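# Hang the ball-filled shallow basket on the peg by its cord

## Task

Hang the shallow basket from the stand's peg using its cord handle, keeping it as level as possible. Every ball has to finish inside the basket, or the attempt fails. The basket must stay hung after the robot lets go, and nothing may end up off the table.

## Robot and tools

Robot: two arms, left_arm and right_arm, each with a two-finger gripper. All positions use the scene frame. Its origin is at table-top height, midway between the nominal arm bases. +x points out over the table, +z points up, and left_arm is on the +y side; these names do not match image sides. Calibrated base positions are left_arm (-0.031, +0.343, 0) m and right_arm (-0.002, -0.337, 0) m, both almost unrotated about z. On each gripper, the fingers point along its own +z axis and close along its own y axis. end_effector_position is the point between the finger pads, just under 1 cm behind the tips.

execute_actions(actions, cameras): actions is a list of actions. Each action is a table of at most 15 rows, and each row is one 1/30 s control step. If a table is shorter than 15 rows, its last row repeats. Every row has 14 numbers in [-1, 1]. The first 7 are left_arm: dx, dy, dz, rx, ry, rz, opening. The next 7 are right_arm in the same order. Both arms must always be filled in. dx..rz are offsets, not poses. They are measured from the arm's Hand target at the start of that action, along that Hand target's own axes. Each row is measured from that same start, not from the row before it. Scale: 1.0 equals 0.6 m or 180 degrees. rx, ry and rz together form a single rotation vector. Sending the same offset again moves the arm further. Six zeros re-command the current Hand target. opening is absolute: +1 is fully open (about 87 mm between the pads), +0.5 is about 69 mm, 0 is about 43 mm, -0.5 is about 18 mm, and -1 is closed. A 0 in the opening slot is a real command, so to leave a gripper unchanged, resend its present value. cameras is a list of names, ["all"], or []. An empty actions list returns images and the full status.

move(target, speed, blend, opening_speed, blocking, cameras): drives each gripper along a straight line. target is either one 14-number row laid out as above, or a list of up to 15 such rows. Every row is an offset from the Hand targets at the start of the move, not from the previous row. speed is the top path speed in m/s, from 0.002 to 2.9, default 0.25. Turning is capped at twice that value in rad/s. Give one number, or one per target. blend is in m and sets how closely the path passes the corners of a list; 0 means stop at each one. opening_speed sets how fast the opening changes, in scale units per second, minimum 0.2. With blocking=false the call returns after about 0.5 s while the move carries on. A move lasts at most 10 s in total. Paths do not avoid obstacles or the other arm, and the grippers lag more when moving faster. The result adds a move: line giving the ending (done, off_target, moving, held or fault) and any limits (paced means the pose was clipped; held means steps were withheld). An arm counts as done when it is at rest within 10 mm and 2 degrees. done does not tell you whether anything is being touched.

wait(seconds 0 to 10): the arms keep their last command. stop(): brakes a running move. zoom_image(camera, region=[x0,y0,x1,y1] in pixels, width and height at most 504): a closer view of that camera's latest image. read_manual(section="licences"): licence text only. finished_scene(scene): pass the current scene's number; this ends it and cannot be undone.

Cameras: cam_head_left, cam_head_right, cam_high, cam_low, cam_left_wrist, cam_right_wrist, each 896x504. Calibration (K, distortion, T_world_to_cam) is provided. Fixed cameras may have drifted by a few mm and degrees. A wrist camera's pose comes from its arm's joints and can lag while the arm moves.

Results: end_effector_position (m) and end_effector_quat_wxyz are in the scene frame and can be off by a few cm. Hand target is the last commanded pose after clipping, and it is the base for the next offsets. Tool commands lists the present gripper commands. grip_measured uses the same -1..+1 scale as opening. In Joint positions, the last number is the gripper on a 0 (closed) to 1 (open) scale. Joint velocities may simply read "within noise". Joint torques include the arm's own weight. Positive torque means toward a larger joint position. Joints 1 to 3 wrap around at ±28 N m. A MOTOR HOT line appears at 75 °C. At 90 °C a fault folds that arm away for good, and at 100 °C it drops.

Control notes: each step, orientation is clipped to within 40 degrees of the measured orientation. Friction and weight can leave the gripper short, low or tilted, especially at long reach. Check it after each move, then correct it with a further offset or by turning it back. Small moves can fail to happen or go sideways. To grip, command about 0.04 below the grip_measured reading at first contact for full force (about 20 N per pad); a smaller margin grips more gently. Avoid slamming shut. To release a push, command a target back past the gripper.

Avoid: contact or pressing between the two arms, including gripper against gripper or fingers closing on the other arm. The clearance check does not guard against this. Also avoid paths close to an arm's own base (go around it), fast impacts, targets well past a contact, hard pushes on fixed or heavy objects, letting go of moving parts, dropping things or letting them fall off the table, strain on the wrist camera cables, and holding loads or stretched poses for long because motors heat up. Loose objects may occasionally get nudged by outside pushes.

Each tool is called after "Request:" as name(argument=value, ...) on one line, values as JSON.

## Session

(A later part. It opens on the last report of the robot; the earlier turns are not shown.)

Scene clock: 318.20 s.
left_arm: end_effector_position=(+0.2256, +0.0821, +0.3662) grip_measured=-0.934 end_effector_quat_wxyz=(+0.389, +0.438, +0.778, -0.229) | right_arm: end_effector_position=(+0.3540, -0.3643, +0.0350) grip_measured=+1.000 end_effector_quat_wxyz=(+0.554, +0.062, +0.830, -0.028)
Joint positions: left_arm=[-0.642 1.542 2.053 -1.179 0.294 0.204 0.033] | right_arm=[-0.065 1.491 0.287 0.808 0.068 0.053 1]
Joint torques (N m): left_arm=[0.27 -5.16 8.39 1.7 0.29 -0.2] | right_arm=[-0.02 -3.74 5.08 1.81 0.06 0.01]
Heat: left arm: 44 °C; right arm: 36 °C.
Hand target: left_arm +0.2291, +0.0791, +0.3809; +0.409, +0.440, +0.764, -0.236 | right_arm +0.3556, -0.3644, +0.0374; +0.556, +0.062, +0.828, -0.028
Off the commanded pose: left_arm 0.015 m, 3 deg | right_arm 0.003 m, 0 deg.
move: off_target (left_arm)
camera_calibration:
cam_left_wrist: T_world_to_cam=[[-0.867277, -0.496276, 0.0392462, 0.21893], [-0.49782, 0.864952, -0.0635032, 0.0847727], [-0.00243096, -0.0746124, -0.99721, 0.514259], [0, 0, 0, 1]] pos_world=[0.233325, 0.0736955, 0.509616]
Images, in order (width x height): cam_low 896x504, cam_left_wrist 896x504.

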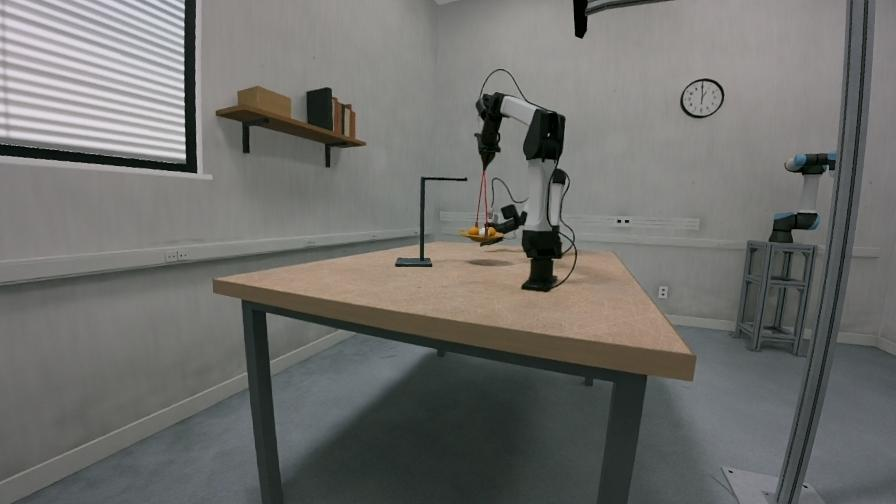

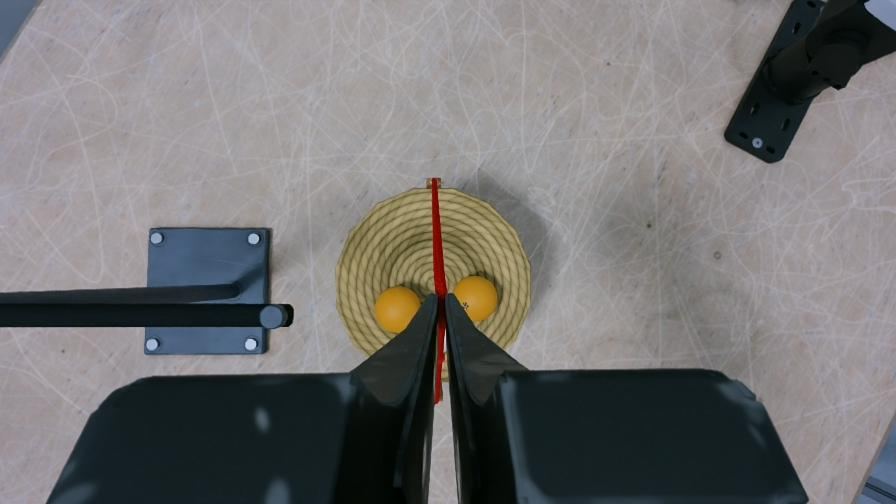

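Request:
move(target=[[0.0032, 0.1606, -0.0108, 0, 0, 0, -1.0, 0, 0, 0, 0, 0, 0, 1.0]], speed=0.045, cameras=["cam_low", "cam_left_wrist"])

Request:
zoom_image(camera="cam_low", region=[400, 150, 500, 260])

Request:
zoom_image(camera="cam_left_wrist", region=[340, 220, 560, 480])

Scene clock: 334.60 s.
left_arm: end_effector_position=(+0.3064, +0.1350, +0.3711) grip_measured=-0.934 end_effector_quat_wxyz=(+0.391, +0.434, +0.777, -0.233) | right_arm: end_effector_position=(+0.3540, -0.3643, +0.0350) grip_measured=+1.000 end_effector_quat_wxyz=(+0.554, +0.062, +0.830, -0.028)
Joint positions: left_arm=[-0.326 1.777 2.367 -1.34 0.539 0.418 0.033] | right_arm=[-0.065 1.491 0.287 0.808 0.068 0.053 1]
Joint torques (N m): left_arm=[0.28 -6.71 7.68 1.52 0.42 -0.2] | right_arm=[-0.08 -3.81 5.15 1.82 0.04 0.01]
Heat: left arm: 42 °C; right arm: 36 °C.
Hand target: left_arm +0.3093, +0.1330, +0.3827; +0.409, +0.440, +0.764, -0.236 | right_arm +0.3556, -0.3644, +0.0374; +0.556, +0.062, +0.828, -0.028
Off the commanded pose: left_arm 0.012 m, 3 deg | right_arm 0.003 m, 0 deg.
move: off_target (left_arm)
camera_calibration:
cam_left_wrist: T_world_to_cam=[[-0.865362, -0.499069, 0.0455796, 0.312519], [-0.501137, 0.862318, -0.0725858, 0.0843301], [-0.00307877, -0.0856547, -0.99632, 0.524653], [0, 0, 0, 1]] pos_world=[0.314319, 0.128188, 0.514599]
Images, in order (width x height): cam_low 896x504, cam_left_wrist 896x504.

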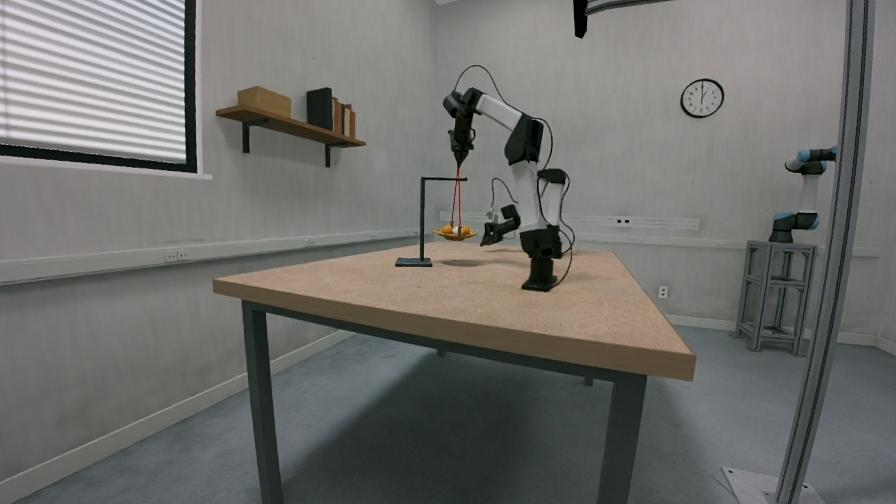

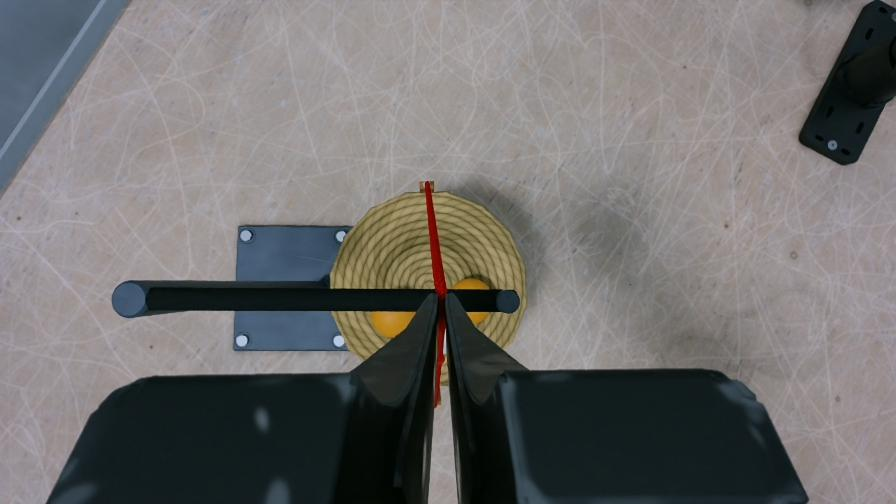

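Scaled by 4.582 from the camera's 896x504 image, which has a finer 1280x720 frame.

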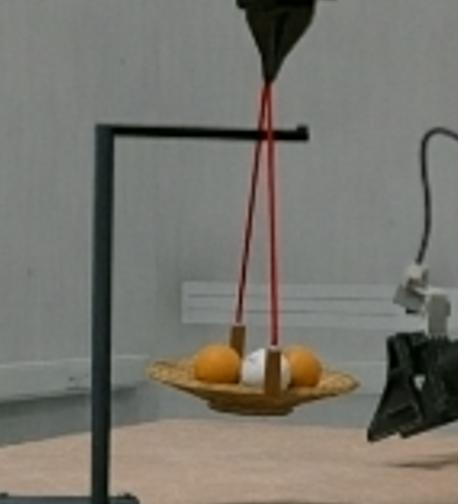

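Scaled by 1.938 from the camera's 896x504 image, which has a finer 1280x720 frame.

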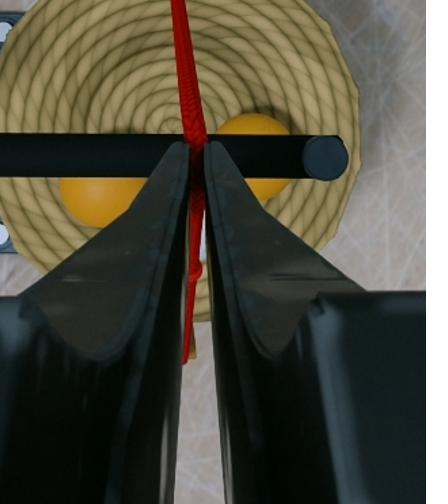

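Request:
execute_actions(actions=[], cameras=["cam_left_wrist", "cam_low", "cam_head_left", "cam_head_right"])

Request:
zoom_image(camera="cam_left_wrist", region=[340, 220, 560, 480])

Request:
zoom_image(camera="cam_low", region=[400, 150, 500, 260])

Scene clock: 367.30 s.
left_arm: end_effector_position=(+0.3061, +0.1349, +0.3710) grip_measured=-0.934 end_effector_quat_wxyz=(+0.391, +0.434, +0.777, -0.234) | right_arm: end_effector_position=(+0.3540, -0.3643, +0.0350) grip_measured=+1.000 end_effector_quat_wxyz=(+0.554, +0.062, +0.830, -0.028)
Joint positions: left_arm=[-0.326 1.777 2.367 -1.341 0.54 0.418 0.033] | right_arm=[-0.065 1.491 0.287 0.808 0.068 0.053 1]
Joint velocities: within noise
Joint torques (N m): left_arm=[0.2 -6.54 7.6 1.54 0.45 -0.19] | right_arm=[-0.08 -3.78 5.07 1.82 0.05 0.03]
Heat: left arm: 39 °C; right arm: 36 °C.
Hand target: left_arm +0.3093, +0.1330, +0.3827; +0.409, +0.440, +0.764, -0.236 | right_arm +0.3556, -0.3644, +0.0374; +0.556, +0.062, +0.828, -0.028
Tool commands: left_gripper/opening=-1.0 right_gripper/opening=+1.0
Off the commanded pose: left_arm 0.012 m, 3 deg | right_arm 0.003 m, 0 deg.
camera_calibration:
cam_left_wrist: T_world_to_cam=[[-0.865818, -0.49818, 0.0466526, 0.311827], [-0.500341, 0.862814, -0.0721851, 0.0837039], [-0.00429137, -0.0858413, -0.9963, 0.524946], [0, 0, 0, 1]] pos_world=[0.314119, 0.128187, 0.514498]
Images, in order (width x height): cam_head_left 896x504, cam_head_right 896x504, cam_low 896x504, cam_left_wrist 896x504.

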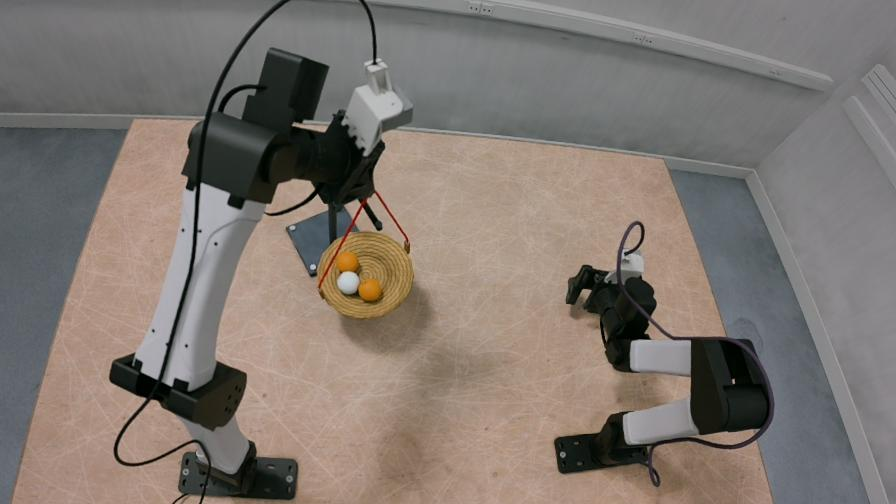

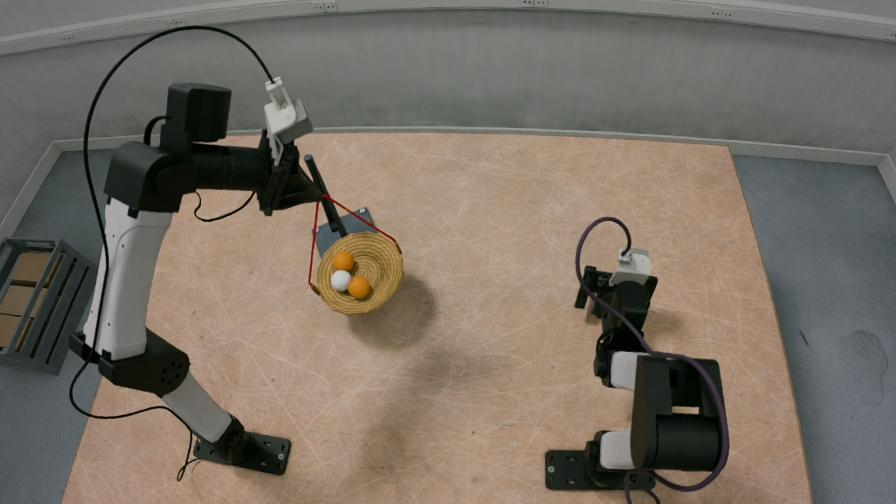

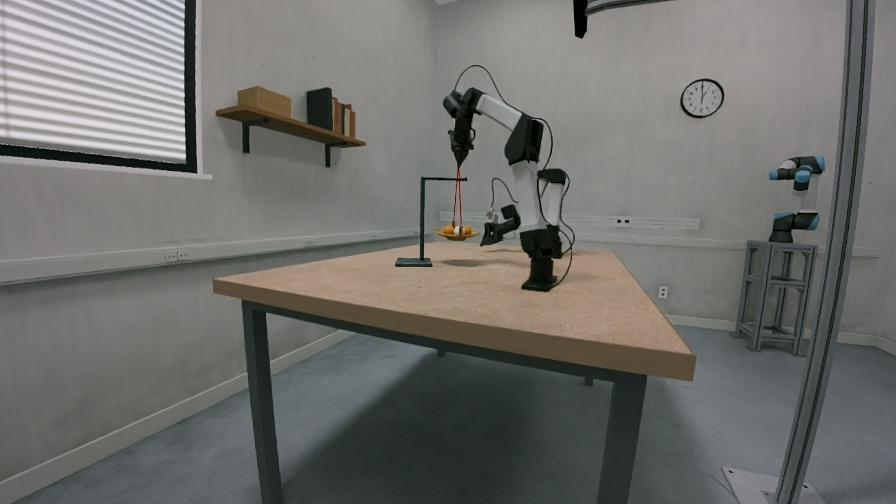

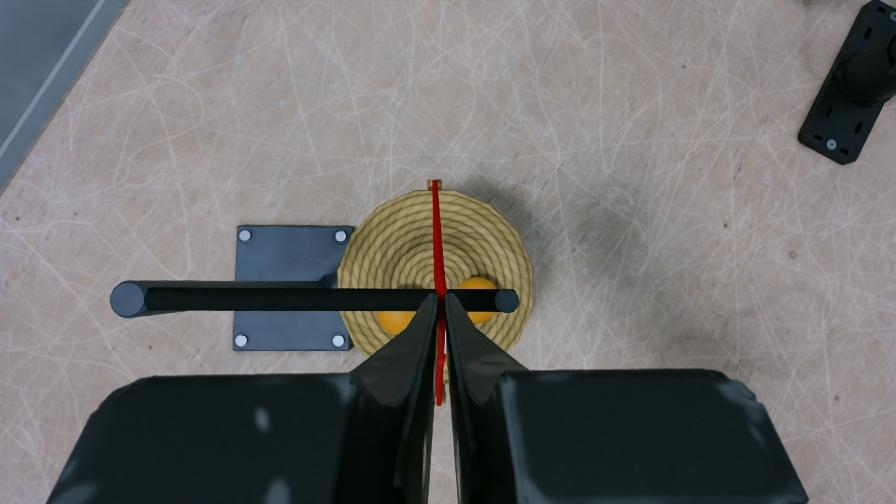

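Scaled by 1.938 from the camera's 896x504 image, which has a finer 1280x720 frame.

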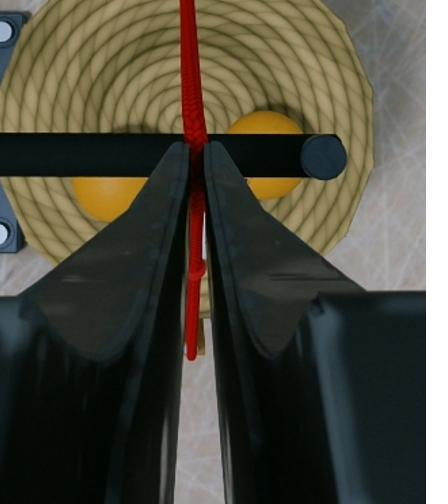

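Scaled by 4.582 from the camera's 896x504 image, which has a finer 1280x720 frame.

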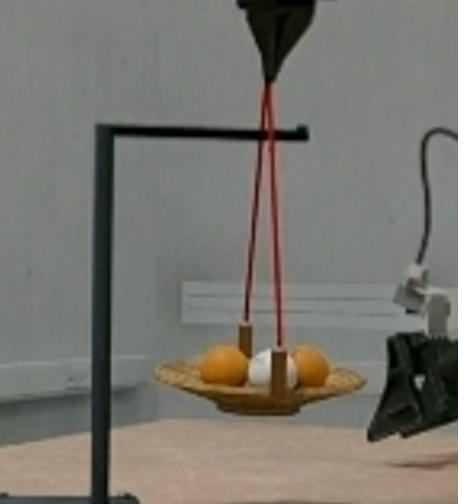

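Request:
move(target=[0.02776, 0, 0.01845, 0, 0, 0, -1, 0, 0, 0, 0, 0, 0, 1], speed=0.04, cameras=["cam_left_wrist", "cam_low"])

Request:
zoom_image(camera="cam_left_wrist", region=[340, 220, 560, 480])

Request:
zoom_image(camera="cam_low", region=[400, 150, 500, 260])

Scene clock: 395.33 s.
left_arm: end_effector_position=(+0.3107, +0.1330, +0.3452) grip_measured=-0.934 end_effector_quat_wxyz=(+0.378, +0.435, +0.783, -0.236) | right_arm: end_effector_position=(+0.3540, -0.3643, +0.0350) grip_measured=+1.000 end_effector_quat_wxyz=(+0.554, +0.062, +0.830, -0.028)
Joint positions: left_arm=[-0.326 1.73 2.188 -1.239 0.541 0.422 0.033] | right_arm=[-0.065 1.491 0.287 0.808 0.068 0.053 1]
Joint torques (N m): left_arm=[0.13 -10.5 4.72 1.7 0.41 -0.19] | right_arm=[-0.09 -3.81 5.08 1.82 0.05 0.01]
Heat: left arm: 39 °C; right arm: 36 °C.
Hand target: left_arm +0.3092, +0.1330, +0.3627; +0.409, +0.440, +0.764, -0.236 | right_arm +0.3556, -0.3644, +0.0374; +0.556, +0.062, +0.828, -0.028
Off the commanded pose: left_arm 0.018 m, 4 deg | right_arm 0.003 m, 0 deg.
move: off_target (left_arm)
camera_calibration:
cam_left_wrist: T_world_to_cam=[[-0.866092, -0.495862, 0.0632886, 0.31015], [-0.498983, 0.865173, -0.049909, 0.0773651], [-0.0300076, -0.0748057, -0.996747, 0.505809], [0, 0, 0, 1]] pos_world=[0.322401, 0.124695, 0.488396]
Images, in order (width x height): cam_low 896x504, cam_left_wrist 896x504.

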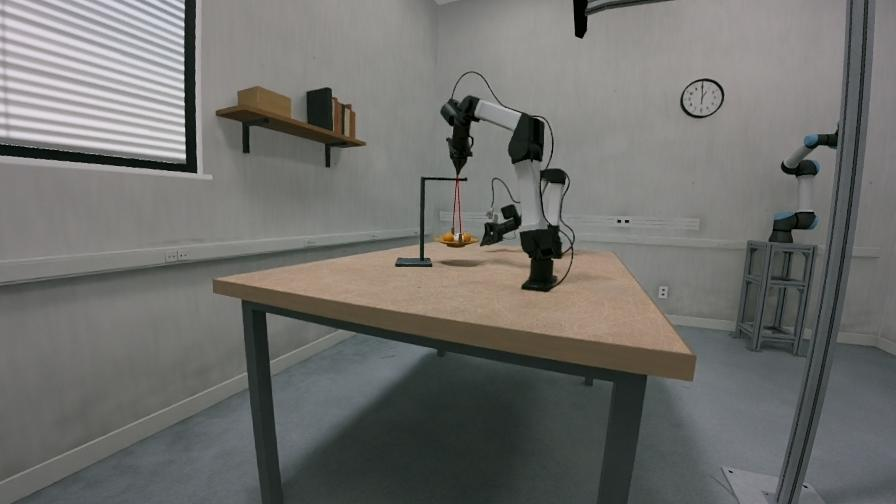

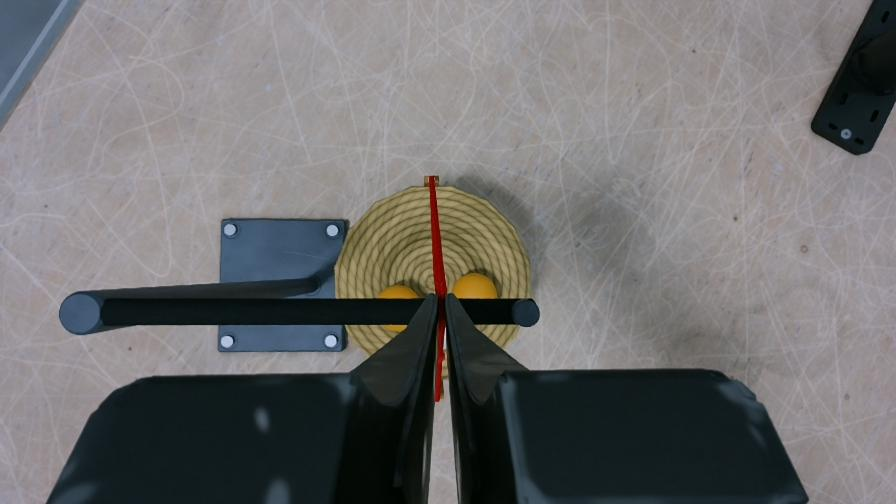

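Scaled by 1.938 from the camera's 896x504 image, which has a finer 1280x720 frame.

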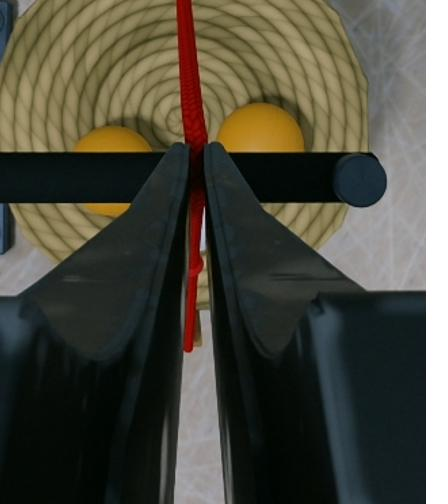

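Scaled by 4.582 from the camera's 896x504 image, which has a finer 1280x720 frame.

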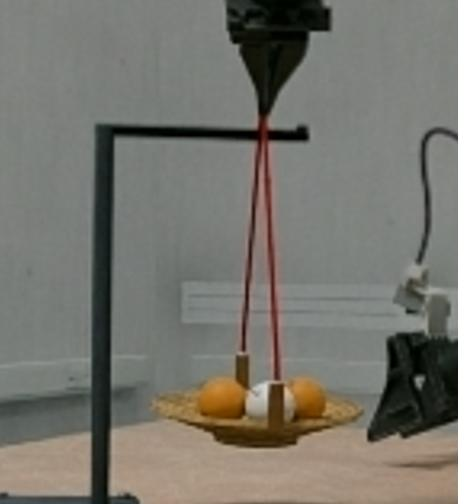

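Request:
move(target=[0.01849, 0.0003, -0.00372, 0, 0, 0, -1, 0, 0, 0, 0, 0, 0, 1], speed=0.04, cameras=["cam_left_wrist", "cam_low"])

Request:
zoom_image(camera="cam_left_wrist", region=[340, 220, 560, 480])

Request:
zoom_image(camera="cam_low", region=[400, 150, 500, 260])

Scene clock: 425.07 s.
left_arm: end_effector_position=(+0.3070, +0.1398, +0.3370) grip_measured=-0.934 end_effector_quat_wxyz=(+0.377, +0.434, +0.784, -0.236) | right_arm: end_effector_position=(+0.3540, -0.3643, +0.0350) grip_measured=+1.000 end_effector_quat_wxyz=(+0.554, +0.062, +0.830, -0.028)
Joint positions: left_arm=[-0.309 1.681 2.092 -1.201 0.552 0.434 0.033] | right_arm=[-0.065 1.491 0.287 0.808 0.068 0.053 1]
Joint torques (N m): left_arm=[0.29 -10.47 4.77 1.75 0.46 -0.19] | right_arm=[-0.09 -3.77 5.12 1.79 0.05 0.02]
Heat: left arm: 41 °C; right arm: 36 °C.
Hand target: left_arm +0.3054, +0.1400, +0.3547; +0.409, +0.440, +0.764, -0.236 | right_arm +0.3556, -0.3644, +0.0374; +0.556, +0.062, +0.828, -0.028
Off the commanded pose: left_arm 0.018 m, 4 deg | right_arm 0.003 m, 0 deg.
move: off_target (left_arm)
camera_calibration:
cam_left_wrist: T_world_to_cam=[[-0.865079, -0.49737, 0.0652819, 0.309968], [-0.500583, 0.864349, -0.0481436, 0.0692248], [-0.0324811, -0.074327, -0.996705, 0.49864], [0, 0, 0, 1]] pos_world=[0.318996, 0.131397, 0.480094]
Images, in order (width x height): cam_low 896x504, cam_left_wrist 896x504.

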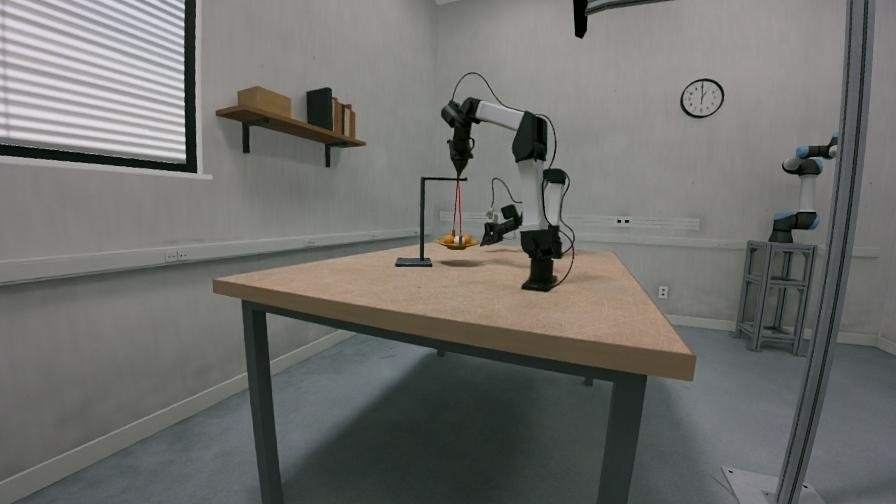

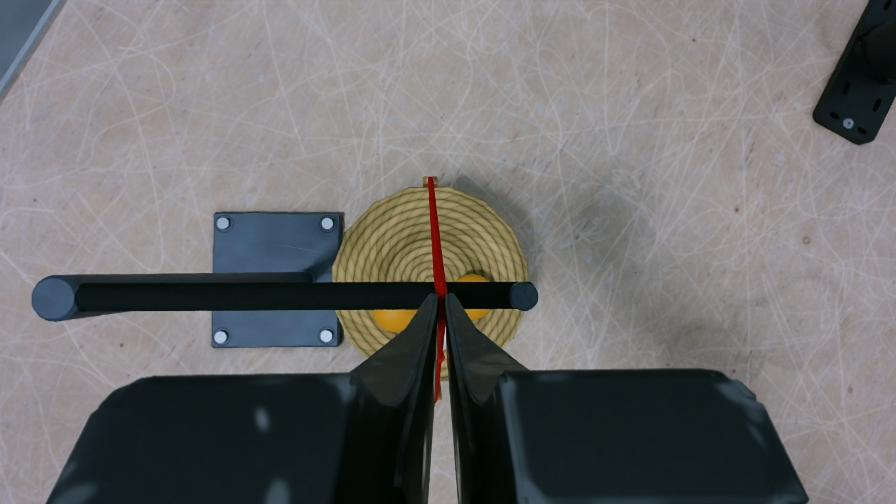

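Scaled by 1.938 from the camera's 896x504 image, which has a finer 1280x720 frame.

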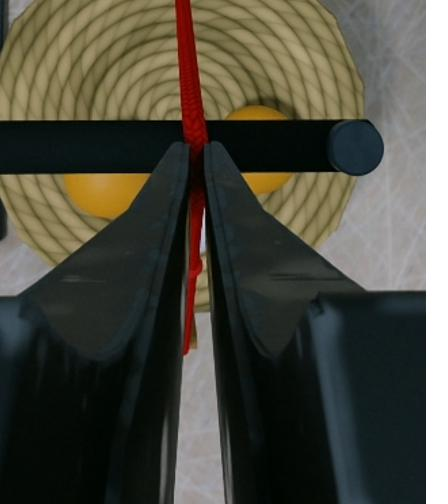

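Scaled by 4.582 from the camera's 896x504 image, which has a finer 1280x720 frame.

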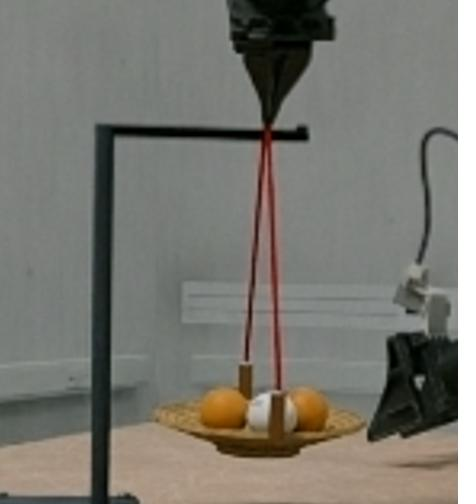

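Request:
move(target=[0.0051, 0, 0.0074, 0, 0, 0, -1, 0, 0, 0, 0, 0, 0, 1], speed=0.04, cameras=["cam_left_wrist", "cam_low"])

Request:
zoom_image(camera="cam_left_wrist", region=[340, 220, 560, 480])

Request:
zoom_image(camera="cam_low", region=[400, 150, 500, 260])

Scene clock: 438.50 s.
left_arm: end_effector_position=(+0.3076, +0.1394, +0.3329) grip_measured=-0.934 end_effector_quat_wxyz=(+0.378, +0.434, +0.783, -0.236) | right_arm: end_effector_position=(+0.3540, -0.3643, +0.0350) grip_measured=+1.000 end_effector_quat_wxyz=(+0.554, +0.062, +0.830, -0.028)
Joint positions: left_arm=[-0.309 1.669 2.056 -1.175 0.553 0.434 0.033] | right_arm=[-0.065 1.491 0.287 0.808 0.068 0.053 1]
Joint torques (N m): left_arm=[-0.02 -10.24 4.9 1.81 0.44 -0.19] | right_arm=[-0.02 -3.78 5.11 1.81 0.06 0.01]
Heat: left arm: 40 °C; right arm: 36 °C.
Hand target: left_arm +0.3064, +0.1383, +0.3497; +0.409, +0.440, +0.764, -0.236 | right_arm +0.3556, -0.3644, +0.0374; +0.556, +0.062, +0.828, -0.028
Off the commanded pose: left_arm 0.017 m, 4 deg | right_arm 0.003 m, 0 deg.
move: off_target (left_arm)
camera_calibration:
cam_left_wrist: T_world_to_cam=[[-0.865749, -0.496361, 0.0640638, 0.311053], [-0.499554, 0.864817, -0.050375, 0.070031], [-0.0303993, -0.0756155, -0.996674, 0.494137], [0, 0, 0, 1]] pos_world=[0.319299, 0.131195, 0.476094]
Images, in order (width x height): cam_low 896x504, cam_left_wrist 896x504.

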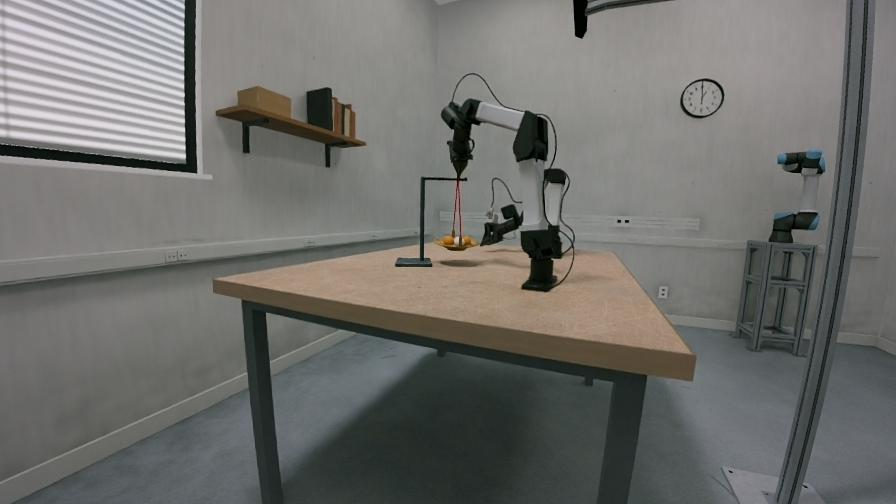

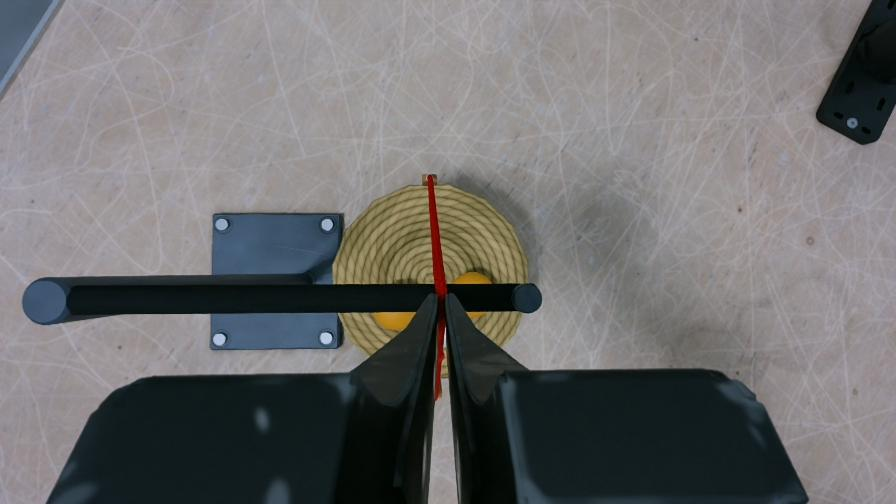

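Scaled by 1.938 from the camera's 896x504 image, which has a finer 1280x720 frame.

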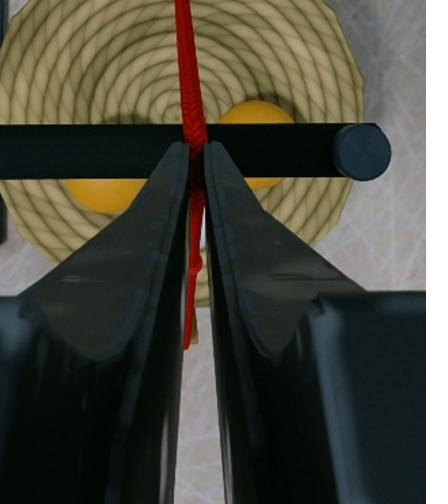

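Scaled by 4.582 from the camera's 896x504 image, which has a finer 1280x720 frame.

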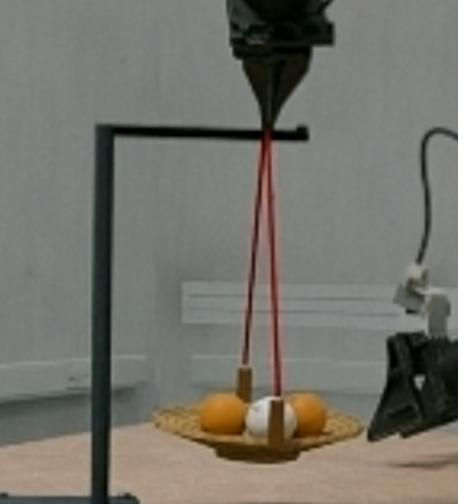

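Request:
move(target=[-0.0014, 0, 0.0051, 0, 0, 0, -1, 0, 0, 0, 0, 0, 0, 1], speed=0.04, cameras=["cam_left_wrist", "cam_low"])

Request:
zoom_image(camera="cam_left_wrist", region=[340, 220, 560, 480])

Request:
zoom_image(camera="cam_low", region=[400, 150, 500, 260])

Scene clock: 453.70 s.
left_arm: end_effector_position=(+0.3077, +0.1394, +0.3330) grip_measured=-0.934 end_effector_quat_wxyz=(+0.378, +0.434, +0.783, -0.236) | right_arm: end_effector_position=(+0.3540, -0.3643, +0.0350) grip_measured=+1.000 end_effector_quat_wxyz=(+0.554, +0.062, +0.830, -0.028)
Joint positions: left_arm=[-0.309 1.669 2.056 -1.174 0.553 0.434 0.033] | right_arm=[-0.065 1.491 0.287 0.808 0.068 0.053 1]
Joint torques (N m): left_arm=[-0.64 -9.8 4.78 1.84 0.39 -0.28] | right_arm=[-0.09 -3.82 5.11 1.81 0.03 0.02]
Heat: left arm: 40 °C; right arm: 36 °C.
Hand target: left_arm +0.3079, +0.1357, +0.3487; +0.409, +0.440, +0.764, -0.236 | right_arm +0.3556, -0.3644, +0.0374; +0.556, +0.062, +0.828, -0.028
Off the commanded pose: left_arm 0.016 m, 4 deg | right_arm 0.003 m, 0 deg.
move: off_target (left_arm)
camera_calibration:
cam_left_wrist: T_world_to_cam=[[-0.865759, -0.496403, 0.0636087, 0.311358], [-0.49958, 0.864766, -0.0509819, 0.0703904], [-0.0296991, -0.0759156, -0.996672, 0.494055], [0, 0, 0, 1]] pos_world=[0.3194, 0.131194, 0.476194]
Images, in order (width x height): cam_low 896x504, cam_left_wrist 896x504.

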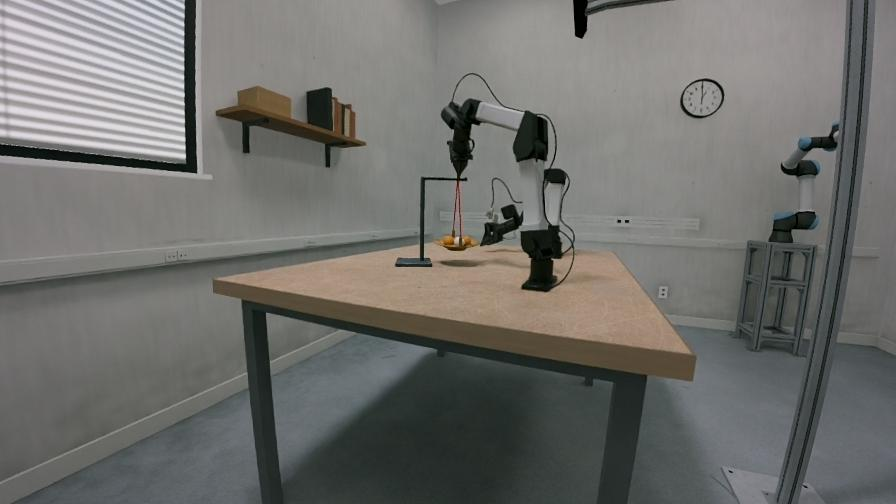

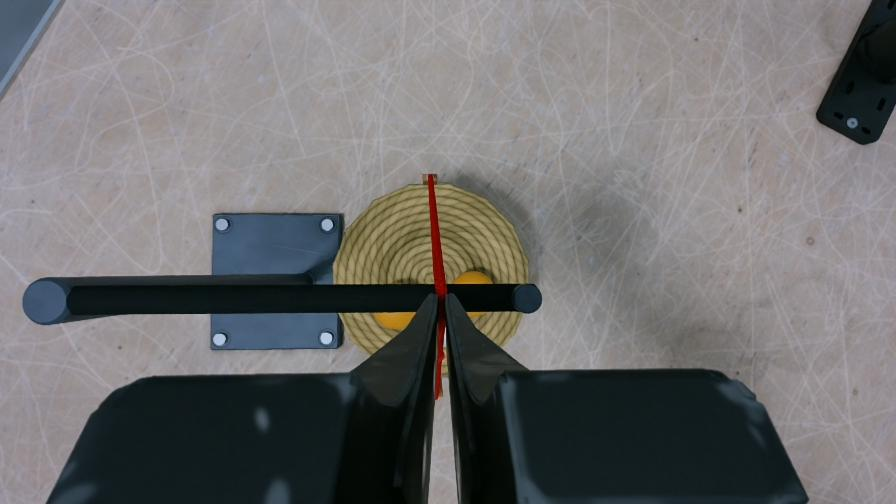

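Scaled by 1.938 from the camera's 896x504 image, which has a finer 1280x720 frame.

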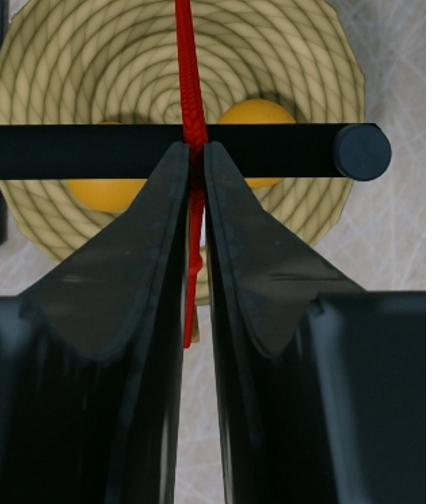

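Scaled by 4.582 from the camera's 896x504 image, which has a finer 1280x720 frame.

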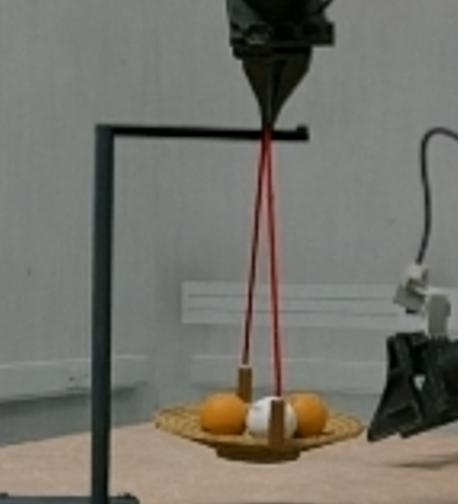

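Request:
move(target=[-0.0019, 0, 0.0028, 0, 0, 0, -1, 0, 0, 0, 0, 0, 0, 1], speed=0.04)

Scene clock: 459.60 s.
left_arm: end_effector_position=(+0.3076, +0.1382, +0.3334) grip_measured=-0.934 end_effector_quat_wxyz=(+0.379, +0.436, +0.781, -0.236) | right_arm: end_effector_position=(+0.3540, -0.3643, +0.0350) grip_measured=+1.000 end_effector_quat_wxyz=(+0.554, +0.062, +0.830, -0.028)
Joint positions: left_arm=[-0.312 1.669 2.056 -1.171 0.553 0.434 0.033] | right_arm=[-0.065 1.491 0.287 0.808 0.068 0.053 1]
Joint torques (N m): left_arm=[-0.75 -9.43 5.18 1.86 0.36 -0.32] | right_arm=[-0.08 -3.78 5.09 1.8 0.04 0.02]
Heat: left arm: 40 °C; right arm: 36 °C.
Hand target: left_arm +0.3089, +0.1339, +0.3487; +0.409, +0.440, +0.764, -0.236 | right_arm +0.3556, -0.3644, +0.0374; +0.556, +0.062, +0.828, -0.028
Off the commanded pose: left_arm 0.016 m, 4 deg | right_arm 0.003 m, 0 deg.
move: off_target (left_arm)

Request:
move(target=[-0.0015, 0, 0.0022, 0, 0, 0, -1, 0, 0, 0, 0, 0, 0, 1], speed=0.04, cameras=["cam_left_wrist", "cam_low"])

Request:
zoom_image(camera="cam_left_wrist", region=[340, 220, 560, 480])

Request:
zoom_image(camera="cam_low", region=[400, 150, 500, 260])

Scene clock: 466.77 s.
left_arm: end_effector_position=(+0.3069, +0.1370, +0.3334) grip_measured=-0.934 end_effector_quat_wxyz=(+0.379, +0.437, +0.781, -0.237) | right_arm: end_effector_position=(+0.3540, -0.3643, +0.0350) grip_measured=+1.000 end_effector_quat_wxyz=(+0.554, +0.062, +0.830, -0.028)
Joint positions: left_arm=[-0.316 1.669 2.056 -1.171 0.553 0.433 0.033] | right_arm=[-0.065 1.491 0.287 0.808 0.068 0.053 1]
Joint torques (N m): left_arm=[-0.72 -8.83 5.64 1.87 0.32 -0.34] | right_arm=[-0.03 -3.79 5.12 1.81 0.04 0.01]
Heat: left arm: 41 °C; right arm: 36 °C.
Hand target: left_arm +0.3097, +0.1325, +0.3487; +0.409, +0.440, +0.764, -0.236 | right_arm +0.3556, -0.3644, +0.0374; +0.556, +0.062, +0.828, -0.028
Off the commanded pose: left_arm 0.016 m, 4 deg | right_arm 0.003 m, 0 deg.
move: off_target (left_arm)
camera_calibration:
cam_left_wrist: T_world_to_cam=[[-0.868886, -0.491092, 0.0621792, 0.310144], [-0.494232, 0.867695, -0.0532906, 0.0708368], [-0.027782, -0.0770344, -0.996641, 0.493862], [0, 0, 0, 1]] pos_world=[0.31821, 0.128889, 0.476694]
Images, in order (width x height): cam_low 896x504, cam_left_wrist 896x504.

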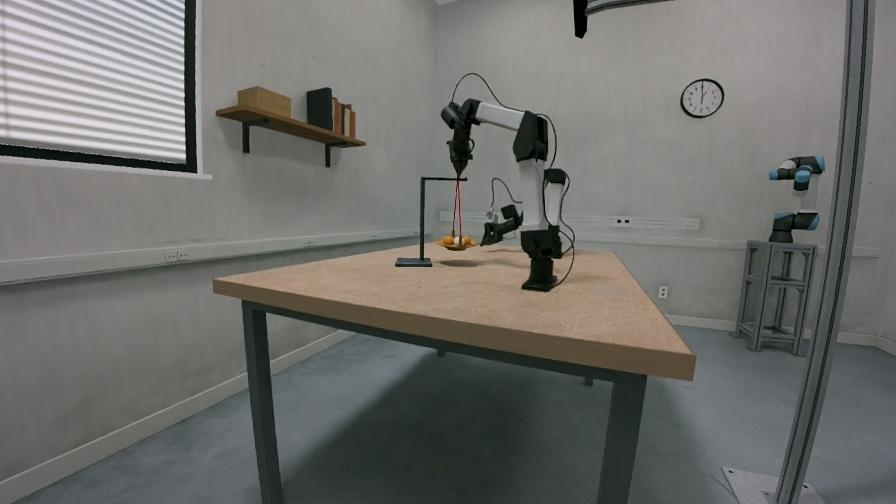

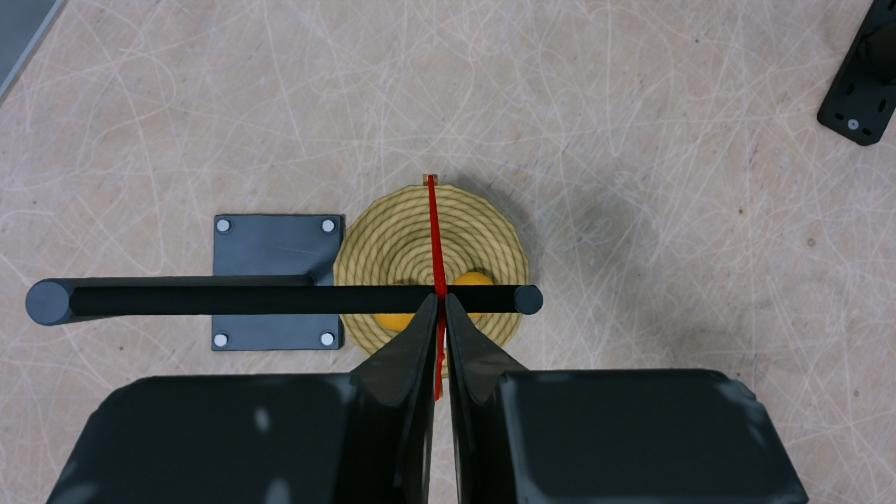

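Scaled by 1.938 from the camera's 896x504 image, which has a finer 1280x720 frame.

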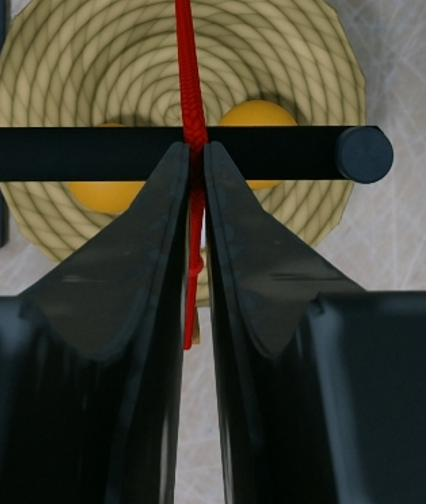

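Scaled by 4.582 from the camera's 896x504 image, which has a finer 1280x720 frame.

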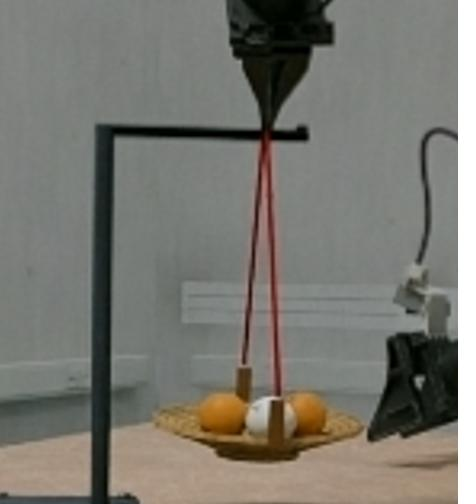

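Request:
execute_actions(actions=[], cameras=["cam_left_wrist", "cam_head_left", "cam_head_right"])

Request:
zoom_image(camera="cam_left_wrist", region=[340, 220, 560, 480])

Request:
zoom_image(camera="cam_head_right", region=[260, 140, 420, 320])

Request:
zoom_image(camera="cam_head_left", region=[290, 140, 450, 320])

Scene clock: 484.70 s.
left_arm: end_effector_position=(+0.3069, +0.1370, +0.3334) grip_measured=-0.934 end_effector_quat_wxyz=(+0.379, +0.437, +0.781, -0.237) | right_arm: end_effector_position=(+0.3540, -0.3643, +0.0350) grip_measured=+1.000 end_effector_quat_wxyz=(+0.554, +0.062, +0.830, -0.028)
Joint positions: left_arm=[-0.316 1.669 2.056 -1.171 0.553 0.433 0.033] | right_arm=[-0.065 1.491 0.287 0.808 0.068 0.053 1]
Joint velocities: within noise
Joint torques (N m): left_arm=[-0.66 -8.85 5.57 1.87 0.32 -0.32] | right_arm=[-0.1 -3.85 5.05 1.81 0.05 0.01]
Heat: left arm: 41 °C; right arm: 36 °C.
Hand target: left_arm +0.3097, +0.1325, +0.3487; +0.409, +0.440, +0.764, -0.236 | right_arm +0.3556, -0.3644, +0.0374; +0.556, +0.062, +0.828, -0.028
Tool commands: left_gripper/opening=-1.0 right_gripper/opening=+1.0
Off the commanded pose: left_arm 0.016 m, 4 deg | right_arm 0.003 m, 0 deg.
camera_calibration:
cam_left_wrist: T_world_to_cam=[[-0.868886, -0.491092, 0.0621792, 0.310144], [-0.494232, 0.867695, -0.0532906, 0.0708368], [-0.027782, -0.0770344, -0.996641, 0.493862], [0, 0, 0, 1]] pos_world=[0.31821, 0.128889, 0.476694]
Images, in order (width x height): cam_head_left 896x504, cam_head_right 896x504, cam_left_wrist 896x504.

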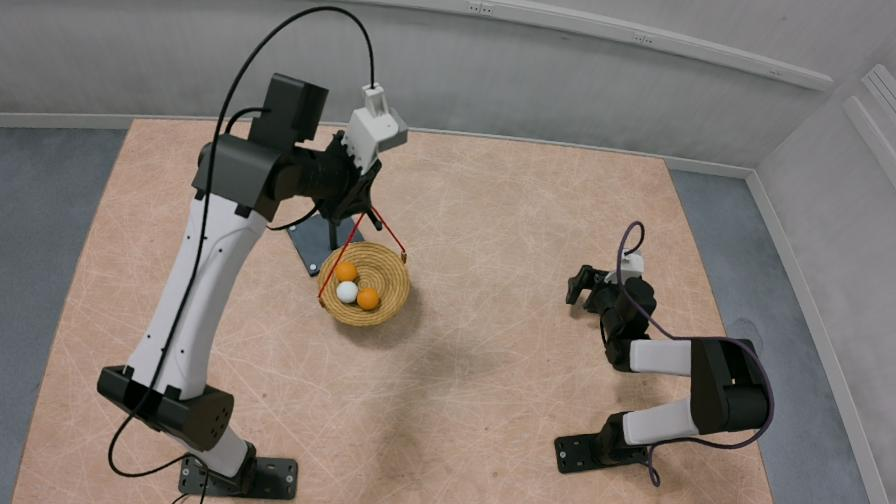

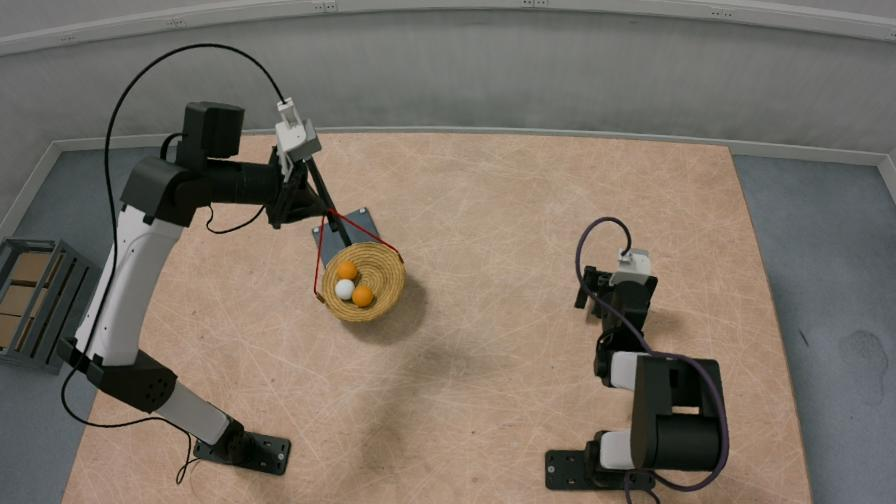

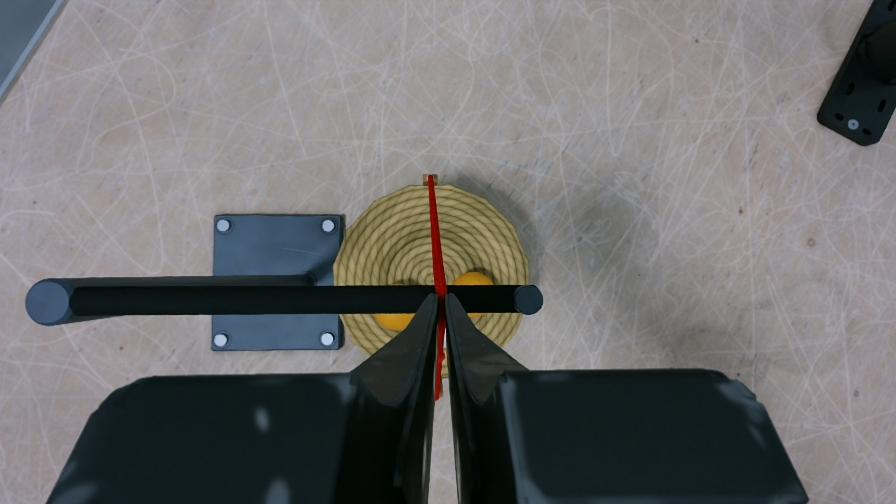

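Scaled by 1.938 from the camera's 896x504 image, which has a finer 1280x720 frame.

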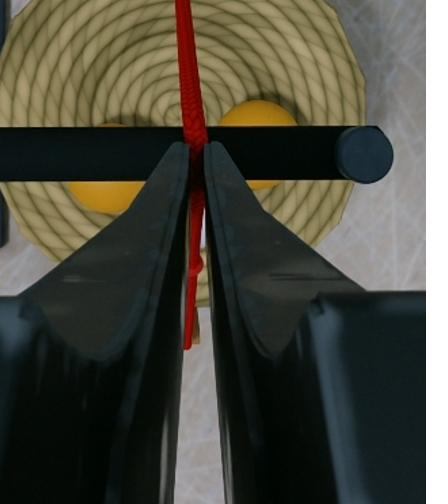

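Scaled by 2.800 from the camera's 896x504 image, which has a finer 1280x720 frame.

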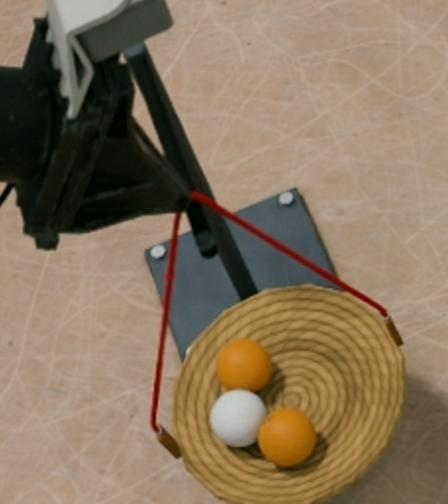

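Scaled by 2.800 from the camera's 896x504 image, which has a finer 1280x720 frame.

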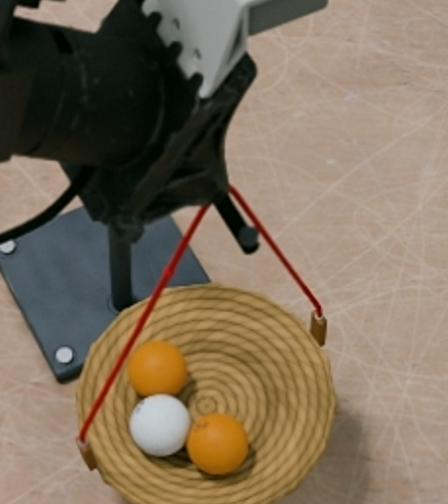

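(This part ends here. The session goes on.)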